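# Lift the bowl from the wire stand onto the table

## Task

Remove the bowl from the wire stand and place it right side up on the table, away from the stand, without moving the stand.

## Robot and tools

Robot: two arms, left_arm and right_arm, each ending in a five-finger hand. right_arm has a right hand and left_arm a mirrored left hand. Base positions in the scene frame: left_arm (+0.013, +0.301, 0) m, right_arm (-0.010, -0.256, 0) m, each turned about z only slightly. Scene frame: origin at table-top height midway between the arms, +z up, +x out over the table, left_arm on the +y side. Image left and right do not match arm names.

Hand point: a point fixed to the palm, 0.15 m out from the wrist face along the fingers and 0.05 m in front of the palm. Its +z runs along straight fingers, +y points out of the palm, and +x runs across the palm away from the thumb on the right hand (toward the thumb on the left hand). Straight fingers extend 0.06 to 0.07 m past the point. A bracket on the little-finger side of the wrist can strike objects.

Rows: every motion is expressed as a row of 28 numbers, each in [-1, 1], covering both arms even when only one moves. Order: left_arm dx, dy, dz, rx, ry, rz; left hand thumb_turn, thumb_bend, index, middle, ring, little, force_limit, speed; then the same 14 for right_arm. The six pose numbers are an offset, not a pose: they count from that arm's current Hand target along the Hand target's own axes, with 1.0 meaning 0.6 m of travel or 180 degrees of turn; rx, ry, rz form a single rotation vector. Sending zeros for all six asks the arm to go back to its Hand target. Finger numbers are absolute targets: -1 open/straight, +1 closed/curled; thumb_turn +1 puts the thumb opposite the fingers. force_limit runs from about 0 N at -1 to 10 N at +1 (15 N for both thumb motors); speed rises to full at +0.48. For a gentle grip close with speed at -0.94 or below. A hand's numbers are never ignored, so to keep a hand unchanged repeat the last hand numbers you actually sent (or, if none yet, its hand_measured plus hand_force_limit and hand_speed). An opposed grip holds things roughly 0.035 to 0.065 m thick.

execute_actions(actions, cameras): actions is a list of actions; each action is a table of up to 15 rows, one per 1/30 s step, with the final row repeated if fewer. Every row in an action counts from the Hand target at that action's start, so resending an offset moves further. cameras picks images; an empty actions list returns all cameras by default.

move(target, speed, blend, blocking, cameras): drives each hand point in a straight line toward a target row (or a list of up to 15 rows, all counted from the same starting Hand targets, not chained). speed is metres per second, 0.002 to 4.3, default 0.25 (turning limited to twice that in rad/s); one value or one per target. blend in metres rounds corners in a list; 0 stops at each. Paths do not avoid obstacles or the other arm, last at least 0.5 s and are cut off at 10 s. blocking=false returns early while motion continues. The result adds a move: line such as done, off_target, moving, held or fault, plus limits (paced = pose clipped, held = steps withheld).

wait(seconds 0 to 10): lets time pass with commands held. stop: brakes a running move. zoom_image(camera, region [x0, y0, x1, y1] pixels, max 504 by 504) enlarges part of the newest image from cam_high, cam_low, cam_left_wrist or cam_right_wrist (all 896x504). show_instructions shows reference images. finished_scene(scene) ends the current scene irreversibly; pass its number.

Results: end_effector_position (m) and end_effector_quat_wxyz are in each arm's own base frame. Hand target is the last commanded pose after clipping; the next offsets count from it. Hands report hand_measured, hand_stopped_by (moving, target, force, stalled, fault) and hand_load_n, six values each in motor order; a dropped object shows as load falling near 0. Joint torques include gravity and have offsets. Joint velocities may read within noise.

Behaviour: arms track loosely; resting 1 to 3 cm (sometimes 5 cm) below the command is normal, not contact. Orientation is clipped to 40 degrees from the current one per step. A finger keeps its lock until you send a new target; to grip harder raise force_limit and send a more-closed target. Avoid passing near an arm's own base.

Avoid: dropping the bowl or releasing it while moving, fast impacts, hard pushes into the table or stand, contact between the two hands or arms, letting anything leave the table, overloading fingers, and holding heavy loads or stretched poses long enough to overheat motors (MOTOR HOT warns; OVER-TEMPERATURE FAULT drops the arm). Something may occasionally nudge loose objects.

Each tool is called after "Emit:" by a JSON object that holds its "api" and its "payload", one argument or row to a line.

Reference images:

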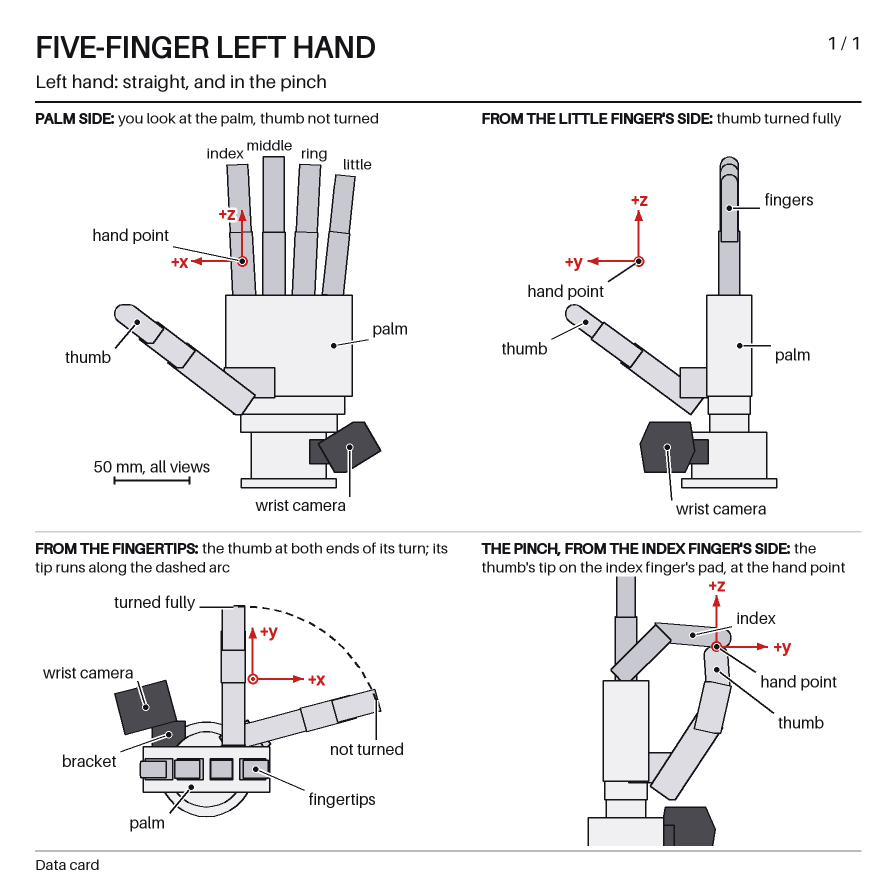

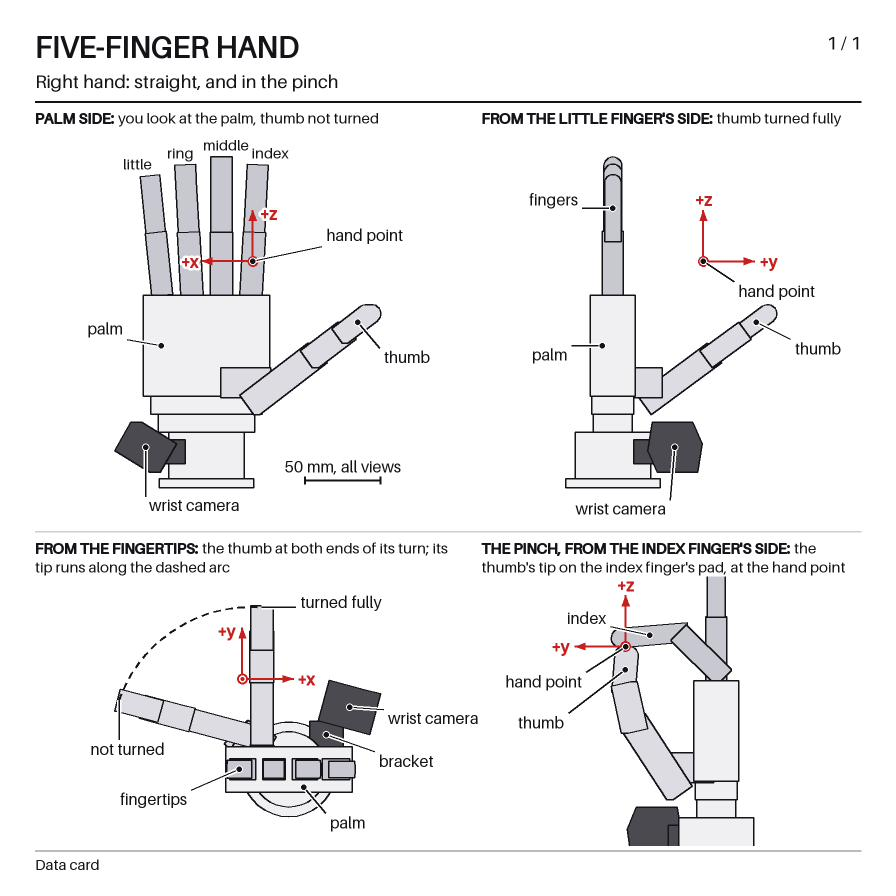

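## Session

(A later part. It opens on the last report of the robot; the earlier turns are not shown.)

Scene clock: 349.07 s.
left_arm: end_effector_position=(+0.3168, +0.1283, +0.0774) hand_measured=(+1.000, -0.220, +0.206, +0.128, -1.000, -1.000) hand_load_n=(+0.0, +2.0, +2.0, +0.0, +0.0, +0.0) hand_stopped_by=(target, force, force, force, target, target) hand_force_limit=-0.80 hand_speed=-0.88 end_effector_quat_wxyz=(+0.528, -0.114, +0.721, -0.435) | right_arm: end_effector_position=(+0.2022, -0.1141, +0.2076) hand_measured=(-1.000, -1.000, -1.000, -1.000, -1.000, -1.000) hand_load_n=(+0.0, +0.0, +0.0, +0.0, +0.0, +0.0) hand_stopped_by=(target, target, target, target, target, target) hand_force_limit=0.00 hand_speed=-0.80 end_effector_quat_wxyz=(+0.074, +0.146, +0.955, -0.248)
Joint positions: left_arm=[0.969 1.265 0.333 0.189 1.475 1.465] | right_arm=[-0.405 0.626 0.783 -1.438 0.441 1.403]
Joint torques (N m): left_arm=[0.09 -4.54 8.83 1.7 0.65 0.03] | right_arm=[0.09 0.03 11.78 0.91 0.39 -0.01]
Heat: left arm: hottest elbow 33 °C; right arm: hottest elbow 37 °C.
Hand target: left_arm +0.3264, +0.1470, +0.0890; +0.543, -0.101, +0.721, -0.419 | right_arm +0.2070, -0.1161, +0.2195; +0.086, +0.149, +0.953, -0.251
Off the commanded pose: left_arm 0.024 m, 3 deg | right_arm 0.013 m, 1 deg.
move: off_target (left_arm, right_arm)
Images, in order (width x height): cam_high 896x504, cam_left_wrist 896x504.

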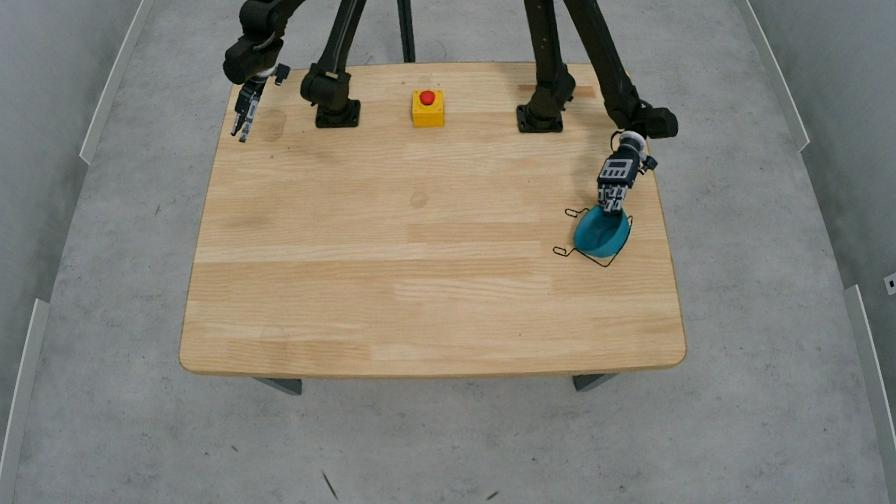

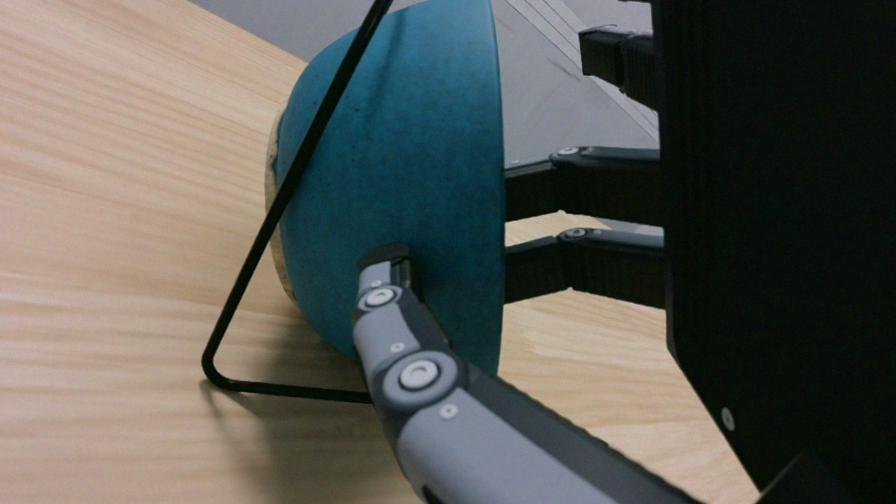

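Emit:
{"api": "move", "payload": {
  "target": [0,0,0,0,0,0,1,0.3,0.6,0.6,-1,-1,-0.1,-0.88,0,0,0,0,0,0,-1,-1,-1,-1,-1,-1,0,-0.8],
  "speed": 0.1,
  "cameras": ["cam_high","cam_left_wrist"]
}}

Emit:
{"api": "zoom_image", "payload": {
  "camera": "cam_high",
  "region": [530, 150, 670, 290]
}}

Scene clock: 356.90 s.
left_arm: end_effector_position=(+0.3168, +0.1283, +0.0773) hand_measured=(+1.000, -0.208, +0.214, +0.146, -1.000, -1.000) hand_load_n=(+0.0, +7.5, +4.0, +6.0, +0.0, +0.0) hand_stopped_by=(target, force, force, force, target, target) hand_force_limit=-0.10 hand_speed=-0.88 end_effector_quat_wxyz=(+0.528, -0.114, +0.721, -0.435) | right_arm: end_effector_position=(+0.2022, -0.1141, +0.2076) hand_measured=(-1.000, -1.000, -1.000, -1.000, -1.000, -1.000) hand_load_n=(+0.0, +0.0, +0.0, +0.0, +0.0, +0.0) hand_stopped_by=(target, target, target, target, target, target) hand_force_limit=0.00 hand_speed=-0.80 end_effector_quat_wxyz=(+0.074, +0.146, +0.955, -0.248)
Joint positions: left_arm=[0.969 1.265 0.333 0.189 1.475 1.465] | right_arm=[-0.405 0.626 0.783 -1.438 0.441 1.403]
Joint torques (N m): left_arm=[0.09 -4.54 8.84 1.72 0.65 0.03] | right_arm=[0.21 0.03 11.73 0.66 0.38 0.02]
Heat: left arm: hottest elbow 33 °C; right arm: hottest elbow 37 °C.
Hand target: left_arm +0.3264, +0.1470, +0.0890; +0.543, -0.101, +0.721, -0.419 | right_arm +0.2070, -0.1161, +0.2195; +0.086, +0.149, +0.953, -0.251
Off the commanded pose: left_arm 0.024 m, 3 deg | right_arm 0.013 m, 1 deg.
move: off_target (left_arm, right_arm)
Images, in order (width x height): cam_high 896x504, cam_left_wrist 896x504.

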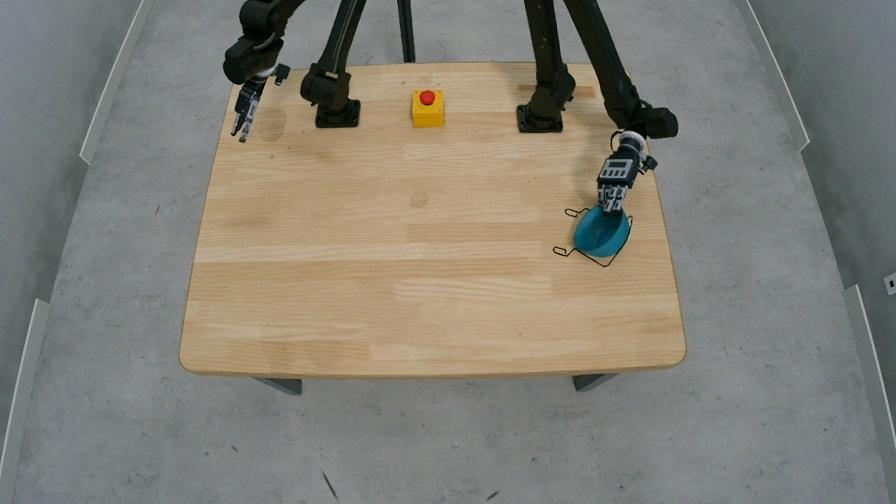

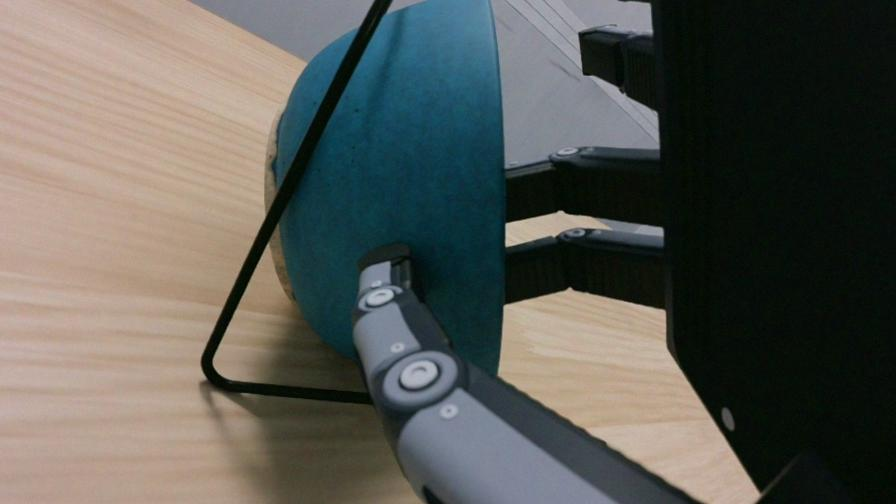

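Scaled by 3.600 from the camera's 896x504 image, which has a finer 1280x720 frame.

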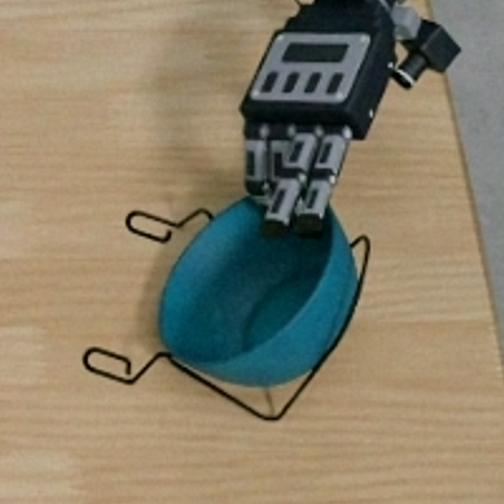

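Emit:
{"api": "move", "payload": {
  "target": [-0.058,-0.0596,-0.005,0.0008,-0.0045,0.05,1,0.3,0.6,0.6,-1,-1,-0.1,-0.88,0,0,0,0,0,0,-1,-1,-1,-1,-1,-1,0,-0.8],
  "speed": 0.06,
  "cameras": ["cam_high","cam_left_wrist","cam_low"]
}}

Emit:
{"api": "zoom_image", "payload": {
  "camera": "cam_high",
  "region": [530, 150, 670, 290]
}}

Emit:
{"api": "zoom_image", "payload": {
  "camera": "cam_low",
  "region": [390, 150, 510, 260]
}}

Scene clock: 411.97 s.
left_arm: end_effector_position=(+0.3192, +0.1337, +0.1148) hand_measured=(+1.000, -0.208, +0.214, +0.146, -1.000, -1.000) hand_load_n=(+1.0, +6.5, +4.0, +9.0, +0.0, -0.5) hand_stopped_by=(target, force, force, force, target, target) hand_force_limit=-0.10 hand_speed=-0.88 end_effector_quat_wxyz=(+0.559, -0.077, +0.725, -0.396) | right_arm: end_effector_position=(+0.2022, -0.1141, +0.2076) hand_measured=(-1.000, -1.000, -1.000, -1.000, -1.000, -1.000) hand_load_n=(-0.5, +0.0, +0.0, +0.0, +0.0, +0.0) hand_stopped_by=(target, target, target, target, target, target) hand_force_limit=0.00 hand_speed=-0.80 end_effector_quat_wxyz=(+0.074, +0.146, +0.955, -0.248)
Joint positions: left_arm=[0.969 1.117 0.333 0.189 1.46 1.441] | right_arm=[-0.405 0.626 0.783 -1.438 0.441 1.403]
Joint torques (N m): left_arm=[-0.09 -6.12 9.58 1.5 1.05 0.12] | right_arm=[-0.15 -0.38 11.71 0.81 0.4 -0.04]
Heat: left arm: hottest elbow 33 °C; right arm: hottest elbow 37 °C.
Hand target: left_arm +0.3263, +0.1470, +0.1389; +0.579, -0.047, +0.722, -0.376 | right_arm +0.2070, -0.1161, +0.2195; +0.086, +0.149, +0.953, -0.251
Off the commanded pose: left_arm 0.029 m, 5 deg | right_arm 0.013 m, 1 deg.
move: off_target (left_arm, right_arm)
Images, in order (width x height): cam_high 896x504, cam_low 896x504, cam_left_wrist 896x504.

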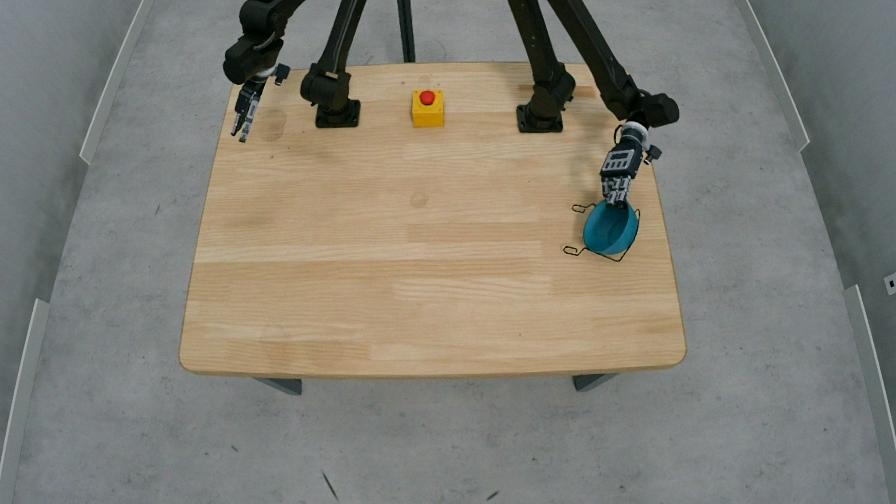

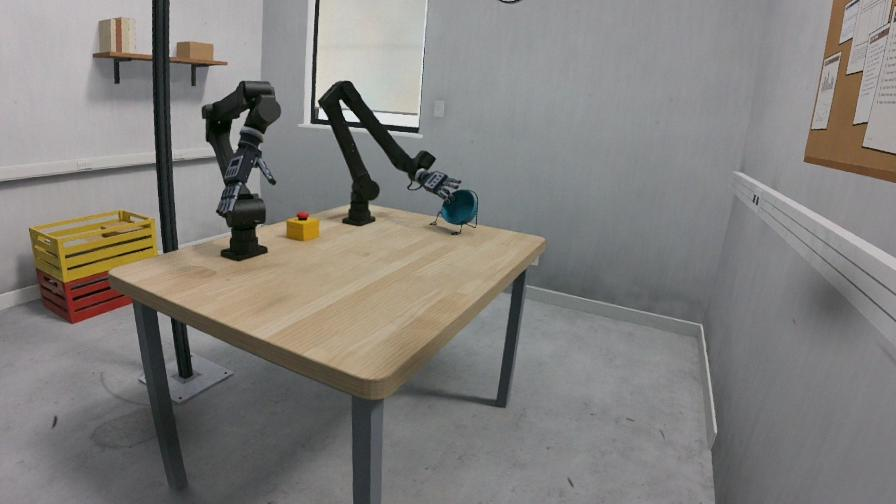

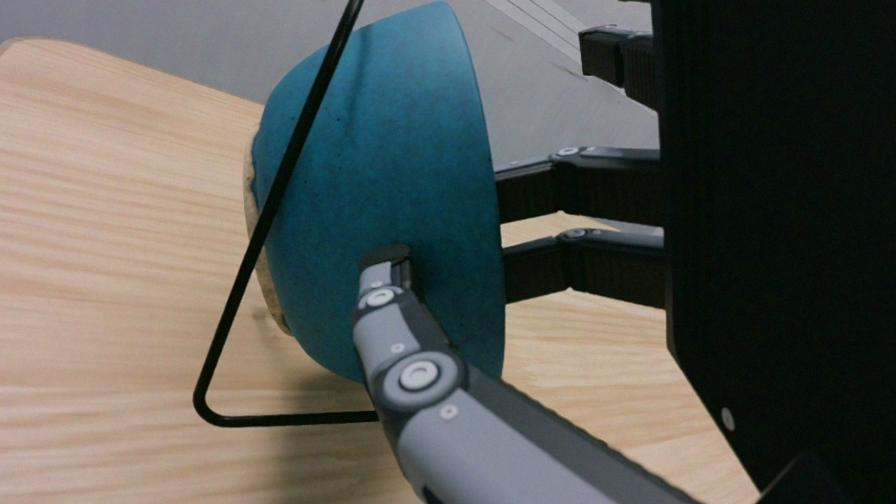

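Scaled by 3.600 from the camera's 896x504 image, which has a finer 1280x720 frame.

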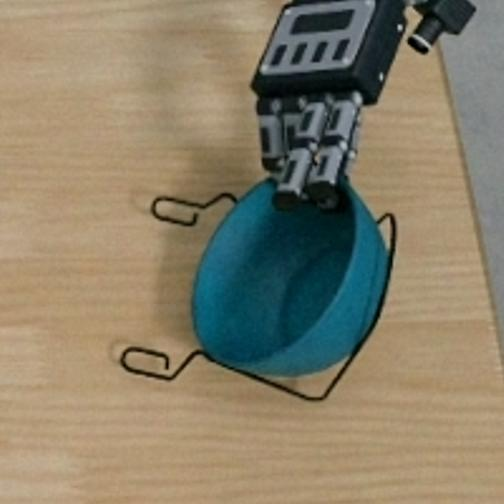

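Scaled by 4.200 from the camera's 896x504 image, which has a finer 1280x720 frame.

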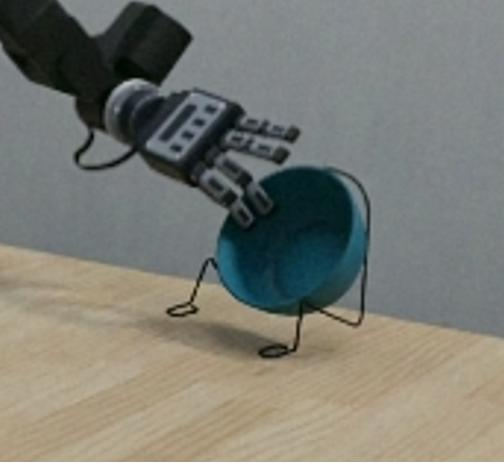

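Emit:
{"api": "move", "payload": {
  "target": [0.068,0.051,0.005,-0.0008,0.0045,-0.05,1,0.3,0.6,0.6,-1,-1,-0.1,-0.88,0,0,0,0,0,0,-1,-1,-1,-1,-1,-1,0,-0.8],
  "speed": 0.06,
  "cameras": ["cam_high","cam_left_wrist","cam_low"]
}}

Emit:
{"api": "zoom_image", "payload": {
  "camera": "cam_high",
  "region": [530, 150, 670, 290]
}}

Emit:
{"api": "zoom_image", "payload": {
  "camera": "cam_low",
  "region": [390, 150, 510, 260]
}}

Scene clock: 457.43 s.
left_arm: end_effector_position=(+0.3174, +0.1316, +0.0769) hand_measured=(+1.000, -0.208, +0.214, +0.148, -1.000, -1.000) hand_load_n=(+1.0, +4.5, +10.0, +0.5, +0.0, +0.0) hand_stopped_by=(target, force, force, force, target, target) hand_force_limit=-0.10 hand_speed=-0.88 end_effector_quat_wxyz=(+0.530, -0.116, +0.721, -0.431) | right_arm: end_effector_position=(+0.2022, -0.1141, +0.2076) hand_measured=(-1.000, -1.000, -1.000, -1.000, -1.000, -1.000) hand_load_n=(+0.0, +0.0, +0.0, +0.5, +0.0, +0.0) hand_stopped_by=(target, target, target, target, target, target) hand_force_limit=0.00 hand_speed=-0.80 end_effector_quat_wxyz=(+0.074, +0.146, +0.955, -0.248)
Joint positions: left_arm=[0.972 1.271 0.334 0.207 1.47 1.455] | right_arm=[-0.405 0.626 0.783 -1.438 0.441 1.403]
Joint torques (N m): left_arm=[-0.38 -4.42 8.5 1.7 0.8 0.02] | right_arm=[0.03 0.03 11.52 0.7 0.35 0.05]
Heat: left arm: hottest elbow 33 °C; right arm: hottest elbow 38 °C.
Hand target: left_arm +0.3268, +0.1467, +0.0877; +0.543, -0.101, +0.721, -0.419 | right_arm +0.2070, -0.1161, +0.2195; +0.086, +0.149, +0.953, -0.251
Off the commanded pose: left_arm 0.021 m, 3 deg | right_arm 0.013 m, 1 deg.
move: off_target (left_arm, right_arm)
Images, in order (width x height): cam_high 896x504, cam_low 896x504, cam_left_wrist 896x504.

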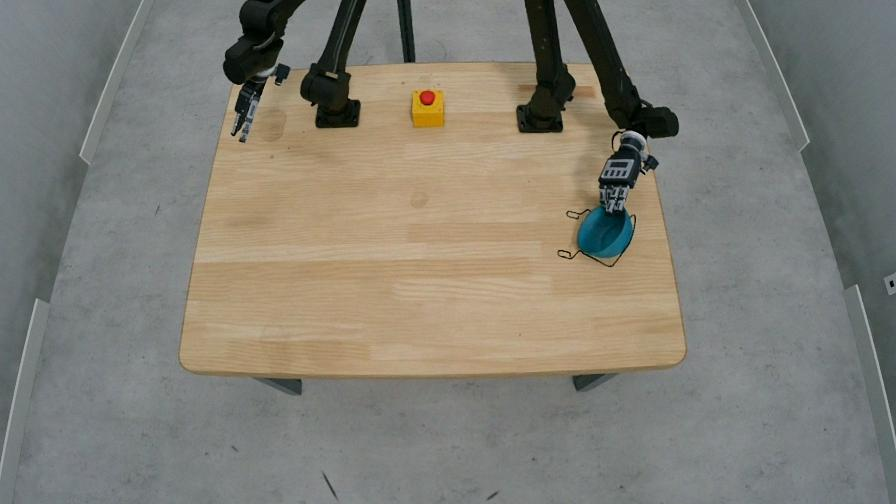

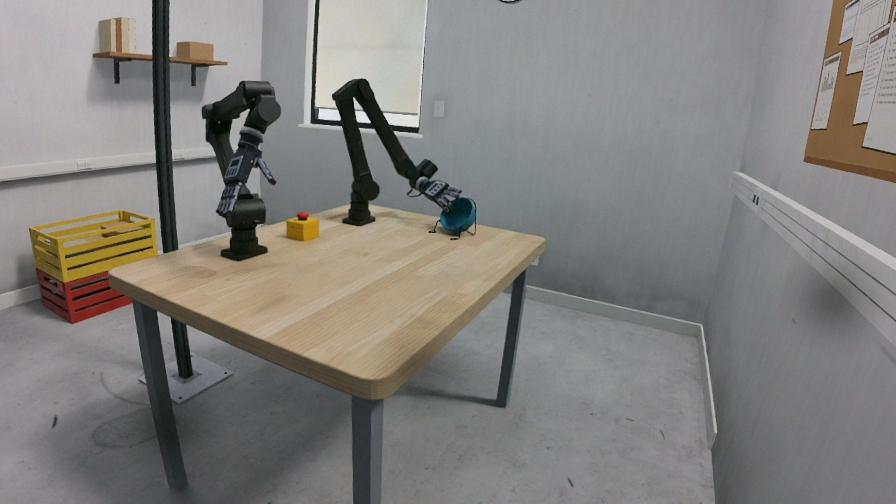

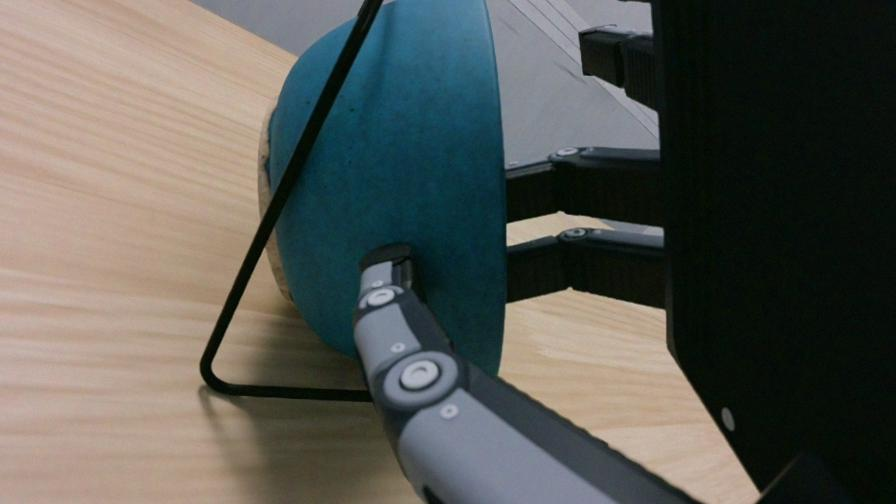

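Scaled by 3.600 from the camera's 896x504 image, which has a finer 1280x720 frame.

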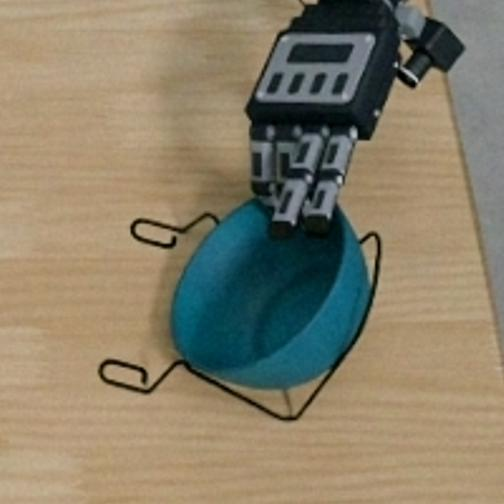

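Scaled by 4.200 from the camera's 896x504 image, which has a finer 1280x720 frame.

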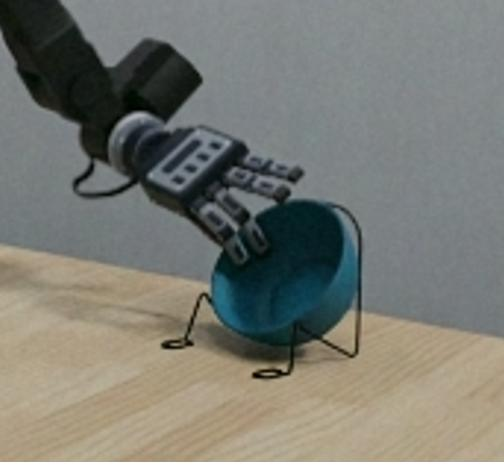

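Emit:
{"api": "move", "payload": {
  "target": [-0.058,-0.0596,-0.005,0,0,0,1,0.3,0.6,0.6,-1,-1,-0.1,-0.88,0,0,0,0,0,0,-1,-1,-1,-1,-1,-1,0,-0.8],
  "speed": 0.05,
  "cameras": ["cam_high","cam_left_wrist","cam_low"]
}}

Emit:
{"api": "zoom_image", "payload": {
  "camera": "cam_high",
  "region": [530, 150, 670, 290]
}}

Emit:
{"api": "zoom_image", "payload": {
  "camera": "cam_low",
  "region": [390, 150, 510, 260]
}}

Scene clock: 474.60 s.
left_arm: end_effector_position=(+0.3115, +0.1240, +0.1040) hand_measured=(+1.000, -0.208, +0.214, +0.146, -1.000, -1.000) hand_load_n=(+0.0, +4.0, +5.5, +7.5, +0.0, -0.5) hand_stopped_by=(target, force, force, force, target, target) hand_force_limit=-0.10 hand_speed=-0.88 end_effector_quat_wxyz=(+0.514, -0.144, +0.719, -0.444) | right_arm: end_effector_position=(+0.2022, -0.1141, +0.2076) hand_measured=(-1.000, -1.000, -1.000, -1.000, -1.000, -1.000) hand_load_n=(+0.0, +0.0, +0.0, +0.0, +0.0, +0.0) hand_stopped_by=(target, target, target, target, target, target) hand_force_limit=0.00 hand_speed=-0.80 end_effector_quat_wxyz=(+0.074, +0.146, +0.955, -0.248)
Joint positions: left_arm=[0.972 1.131 0.356 0.039 1.458 1.394] | right_arm=[-0.405 0.626 0.783 -1.438 0.441 1.403]
Joint torques (N m): left_arm=[-0.5 -6.36 12.18 1.14 1.14 0.19] | right_arm=[0.26 -0.56 11.79 0.68 0.32 -0.02]
Heat: left arm: hottest elbow 34 °C; right arm: hottest elbow 38 °C.
Hand target: left_arm +0.3268, +0.1467, +0.1378; +0.543, -0.101, +0.721, -0.419 | right_arm +0.2070, -0.1161, +0.2195; +0.086, +0.149, +0.953, -0.251
Off the commanded pose: left_arm 0.043 m, 7 deg | right_arm 0.013 m, 1 deg.
move: off_target (left_arm, right_arm)
Images, in order (width x height): cam_high 896x504, cam_low 896x504, cam_left_wrist 896x504.

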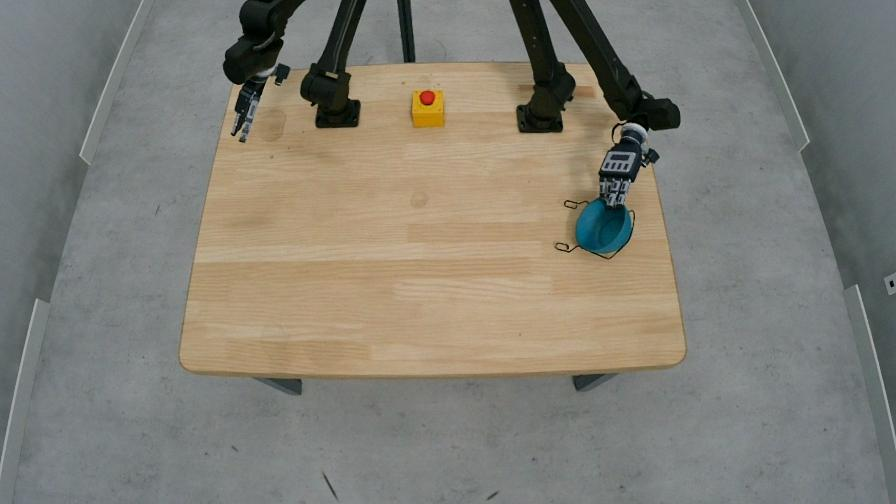

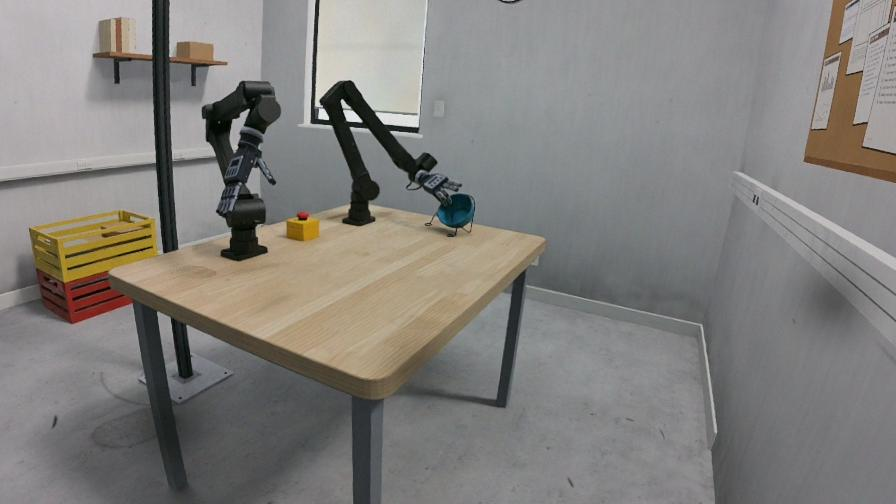

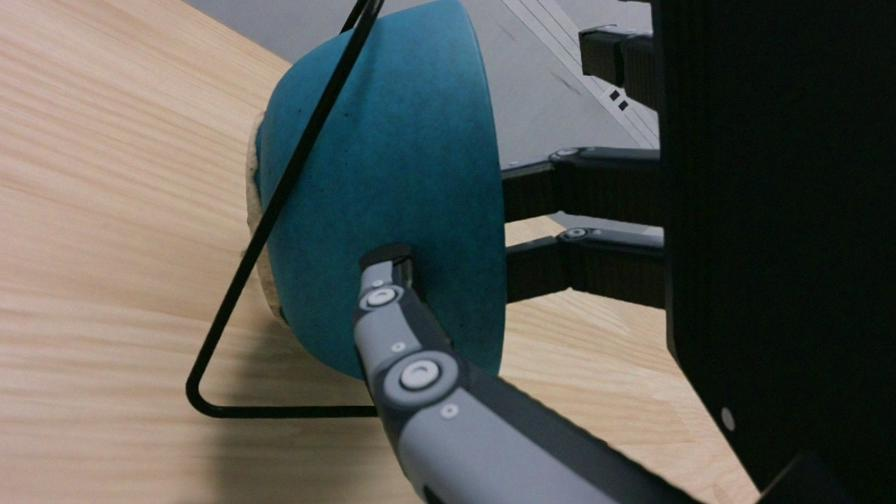

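Scaled by 3.600 from the camera's 896x504 image, which has a finer 1280x720 frame.

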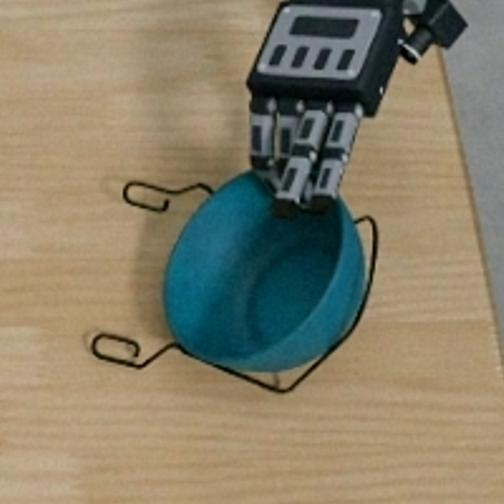

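Scaled by 4.200 from the camera's 896x504 image, which has a finer 1280x720 frame.

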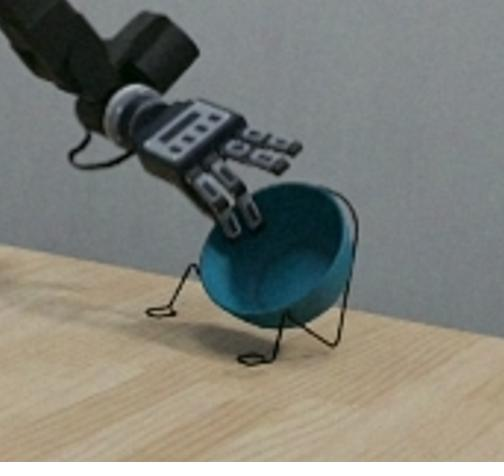

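Emit:
{"api": "move", "payload": {
  "target": [0.059,0.061,0.005,0,0,0,1,0.3,0.6,0.6,-1,-1,-0.1,-0.88,0,0,0,0,0,0,-1,-1,-1,-1,-1,-1,0,-0.8],
  "speed": 0.06,
  "cameras": ["cam_high","cam_low"]
}}

Emit:
{"api": "zoom_image", "payload": {
  "camera": "cam_high",
  "region": [530, 150, 670, 290]
}}

Emit:
{"api": "zoom_image", "payload": {
  "camera": "cam_low",
  "region": [390, 150, 510, 260]
}}

Scene clock: 530.00 s.
left_arm: end_effector_position=(+0.3211, +0.1370, +0.0791) hand_measured=(+1.000, -0.208, +0.214, +0.146, -1.000, -1.000) hand_load_n=(+0.0, +6.0, +3.0, +6.5, +0.0, +0.0) hand_stopped_by=(target, force, force, force, target, target) hand_force_limit=-0.10 hand_speed=-0.88 end_effector_quat_wxyz=(+0.530, -0.115, +0.722, -0.431) | right_arm: end_effector_position=(+0.2022, -0.1141, +0.2076) hand_measured=(-1.000, -1.000, -1.000, -1.000, -1.000, -1.000) hand_load_n=(+0.0, +0.0, +0.0, +0.0, +0.0, +0.0) hand_stopped_by=(target, target, target, target, target, target) hand_force_limit=0.00 hand_speed=-0.80 end_effector_quat_wxyz=(+0.074, +0.146, +0.955, -0.248)
Joint positions: left_arm=[0.972 1.281 0.356 0.183 1.47 1.471] | right_arm=[-0.405 0.626 0.783 -1.438 0.441 1.403]
Joint torques (N m): left_arm=[-0.38 -5.19 7.06 2.13 0.77 0.08] | right_arm=[-0.32 -0.38 11.66 0.77 0.4 -0.02]
Heat: left arm: hottest elbow 35 °C; right arm: hottest elbow 38 °C.
Hand target: left_arm +0.3269, +0.1470, +0.0868; +0.543, -0.101, +0.721, -0.419 | right_arm +0.2070, -0.1161, +0.2195; +0.086, +0.149, +0.953, -0.251
Off the commanded pose: left_arm 0.014 m, 2 deg | right_arm 0.013 m, 1 deg.
move: off_target (left_arm, right_arm)
Images, in order (width x height): cam_high 896x504, cam_low 896x504.

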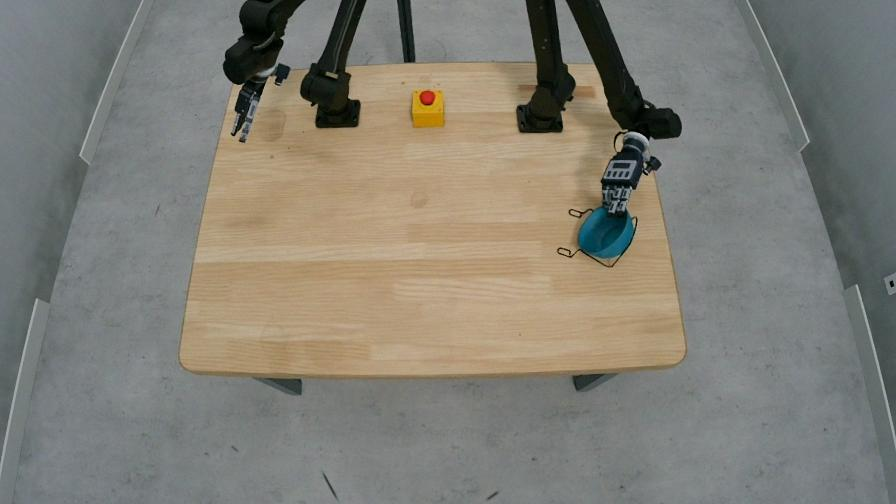

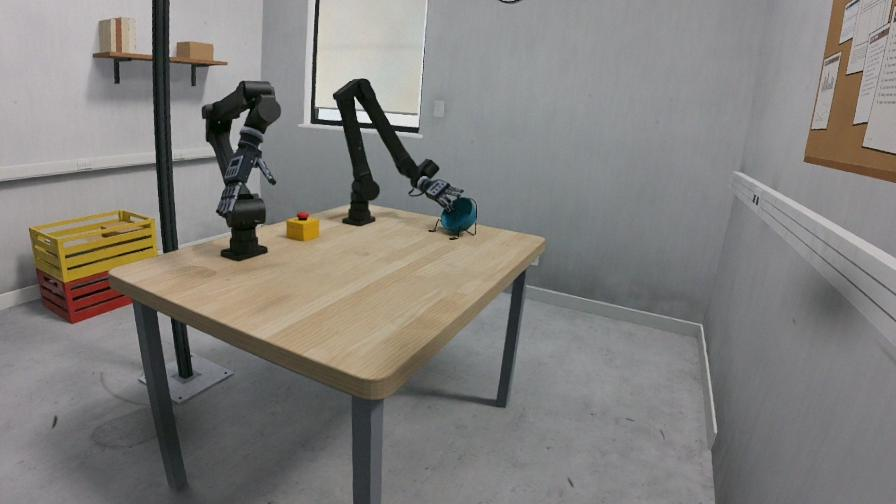

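Scaled by 3.600 from the camera's 896x504 image, which has a finer 1280x720 frame.

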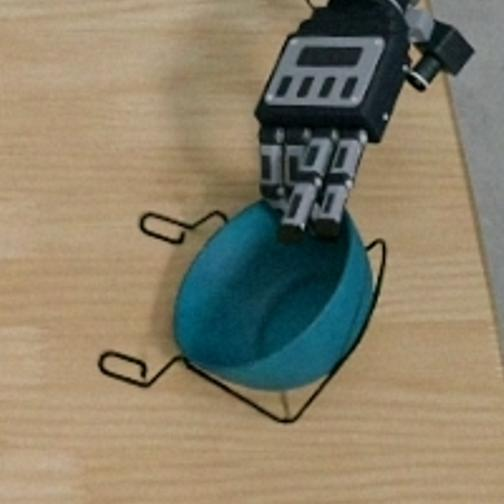

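Scaled by 4.200 from the camera's 896x504 image, which has a finer 1280x720 frame.

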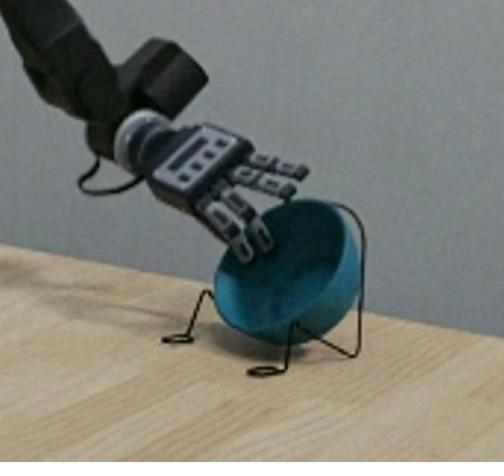

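Emit:
{"api": "move", "payload": {
  "target": [0,-0.12,0.01,0,0,0,1,0.3,0.6,0.6,-1,-1,-0.1,-0.88,0,0,0,0,0,0,-1,-1,-1,-1,-1,-1,0,-0.8],
  "speed": 0.06,
  "cameras": ["cam_high","cam_low","cam_left_wrist"]
}}

Emit:
{"api": "zoom_image", "payload": {
  "camera": "cam_high",
  "region": [530, 150, 670, 290]
}}

Emit:
{"api": "zoom_image", "payload": {
  "camera": "cam_low",
  "region": [390, 150, 510, 260]
}}

Scene clock: 544.30 s.
left_arm: end_effector_position=(+0.3042, +0.0979, +0.1229) hand_measured=(+1.000, -0.208, +0.214, +0.146, -1.000, -1.000) hand_load_n=(+1.0, +6.0, +5.0, +7.5, +0.0, +0.0) hand_stopped_by=(target, force, force, force, target, target) hand_force_limit=-0.10 hand_speed=-0.88 end_effector_quat_wxyz=(+0.527, -0.133, +0.721, -0.430) | right_arm: end_effector_position=(+0.2022, -0.1141, +0.2076) hand_measured=(-1.000, -1.000, -1.000, -1.000, -1.000, -1.000) hand_load_n=(+0.0, +0.0, +0.0, +0.0, +0.0, +0.0) hand_stopped_by=(target, target, target, target, target, target) hand_force_limit=0.00 hand_speed=-0.80 end_effector_quat_wxyz=(+0.074, +0.146, +0.955, -0.248)
Joint positions: left_arm=[0.93 0.949 0.271 0.183 1.414 1.194] | right_arm=[-0.405 0.626 0.783 -1.438 0.441 1.403]
Joint torques (N m): left_arm=[-1.85 -4.42 8.13 2.32 0.81 0.11] | right_arm=[-0.09 -0.26 11.82 0.9 0.32 0.03]
Heat: left arm: hottest elbow 34 °C; right arm: hottest elbow 38 °C.
Hand target: left_arm +0.3099, +0.0986, +0.1379; +0.543, -0.101, +0.721, -0.419 | right_arm +0.2070, -0.1161, +0.2195; +0.086, +0.149, +0.953, -0.251
Off the commanded pose: left_arm 0.016 m, 4 deg | right_arm 0.013 m, 1 deg.
move: off_target (left_arm, right_arm)
Images, in order (width x height): cam_high 896x504, cam_low 896x504, cam_left_wrist 896x504.

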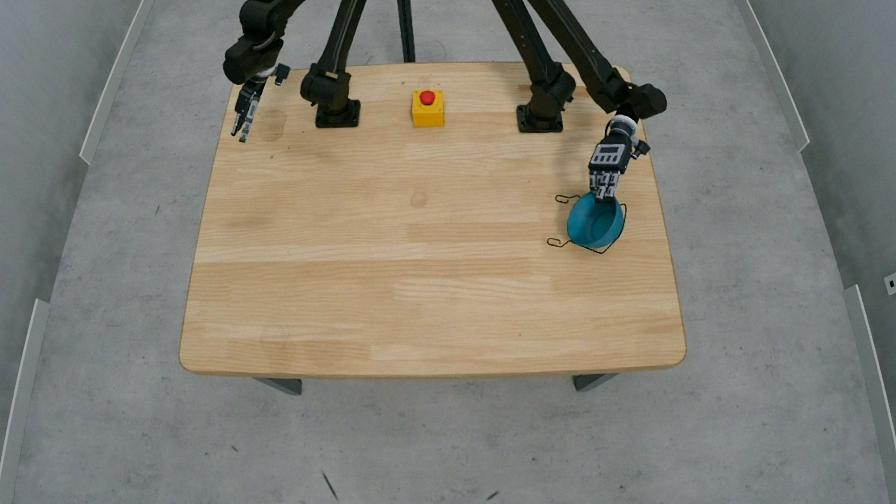

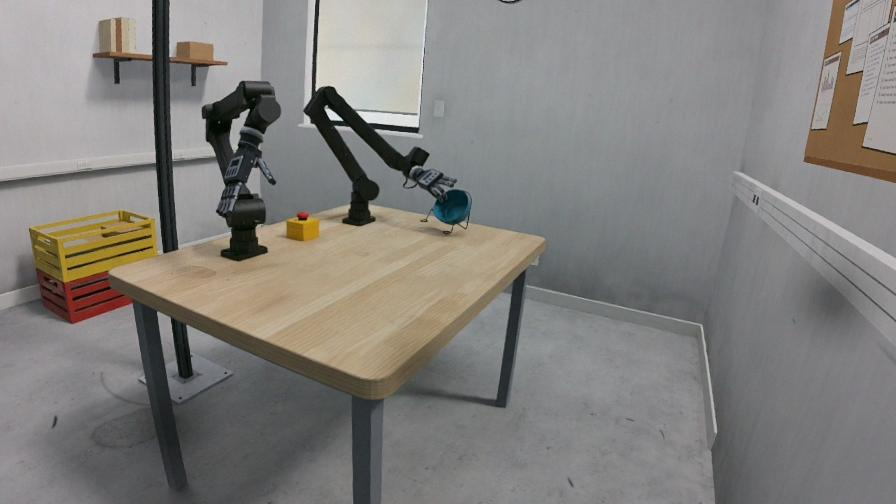

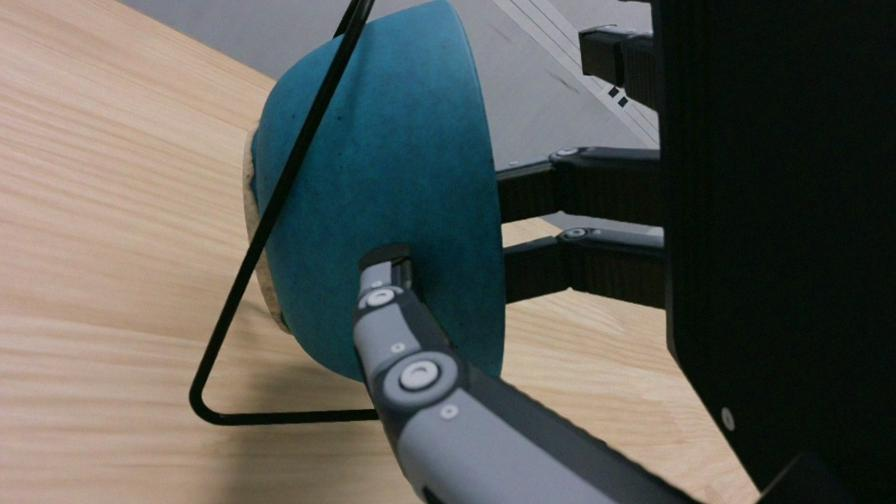

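Scaled by 3.600 from the camera's 896x504 image, which has a finer 1280x720 frame.

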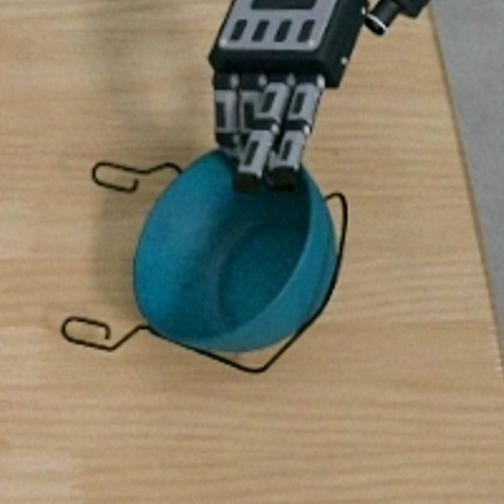

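Scaled by 4.200 from the camera's 896x504 image, which has a finer 1280x720 frame.

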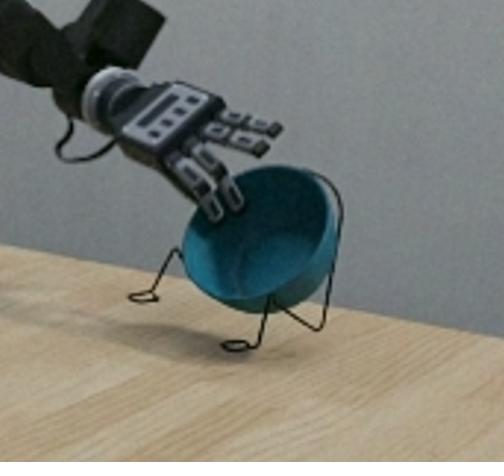

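Emit:
{"api": "zoom_image", "payload": {
  "camera": "cam_low",
  "region": [415, 185, 480, 245]
}}

Emit:
{"api": "zoom_image", "payload": {
  "camera": "cam_left_wrist",
  "region": [180, 0, 560, 504]
}}

Emit:
{"api": "zoom_image", "payload": {
  "camera": "cam_high",
  "region": [540, 185, 635, 260]
}}

Scaled by 7.754 from the camera's 896x504 image, which has a finer 1280x720 frame.

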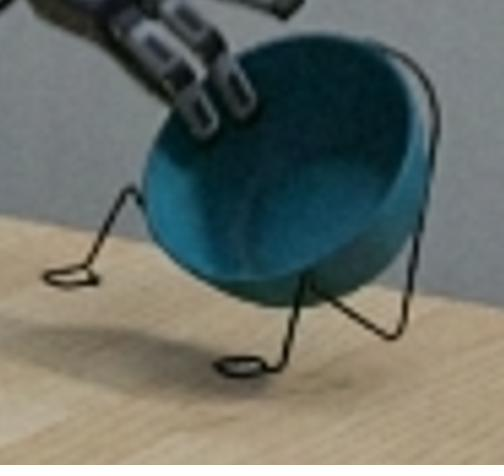

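Scaled by 1.000.

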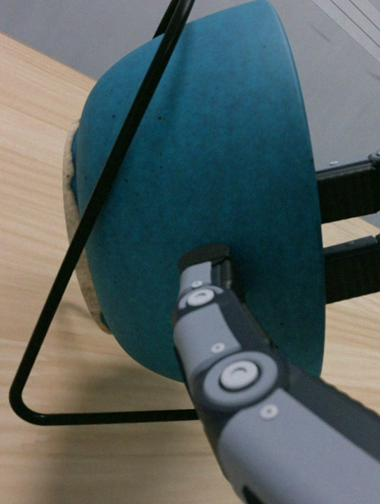

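Scaled by 5.305 from the camera's 896x504 image, which has a finer 1280x720 frame.

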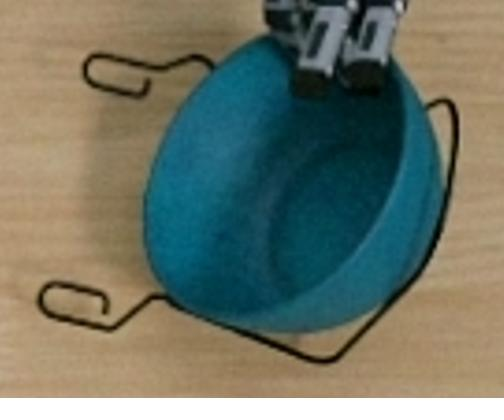

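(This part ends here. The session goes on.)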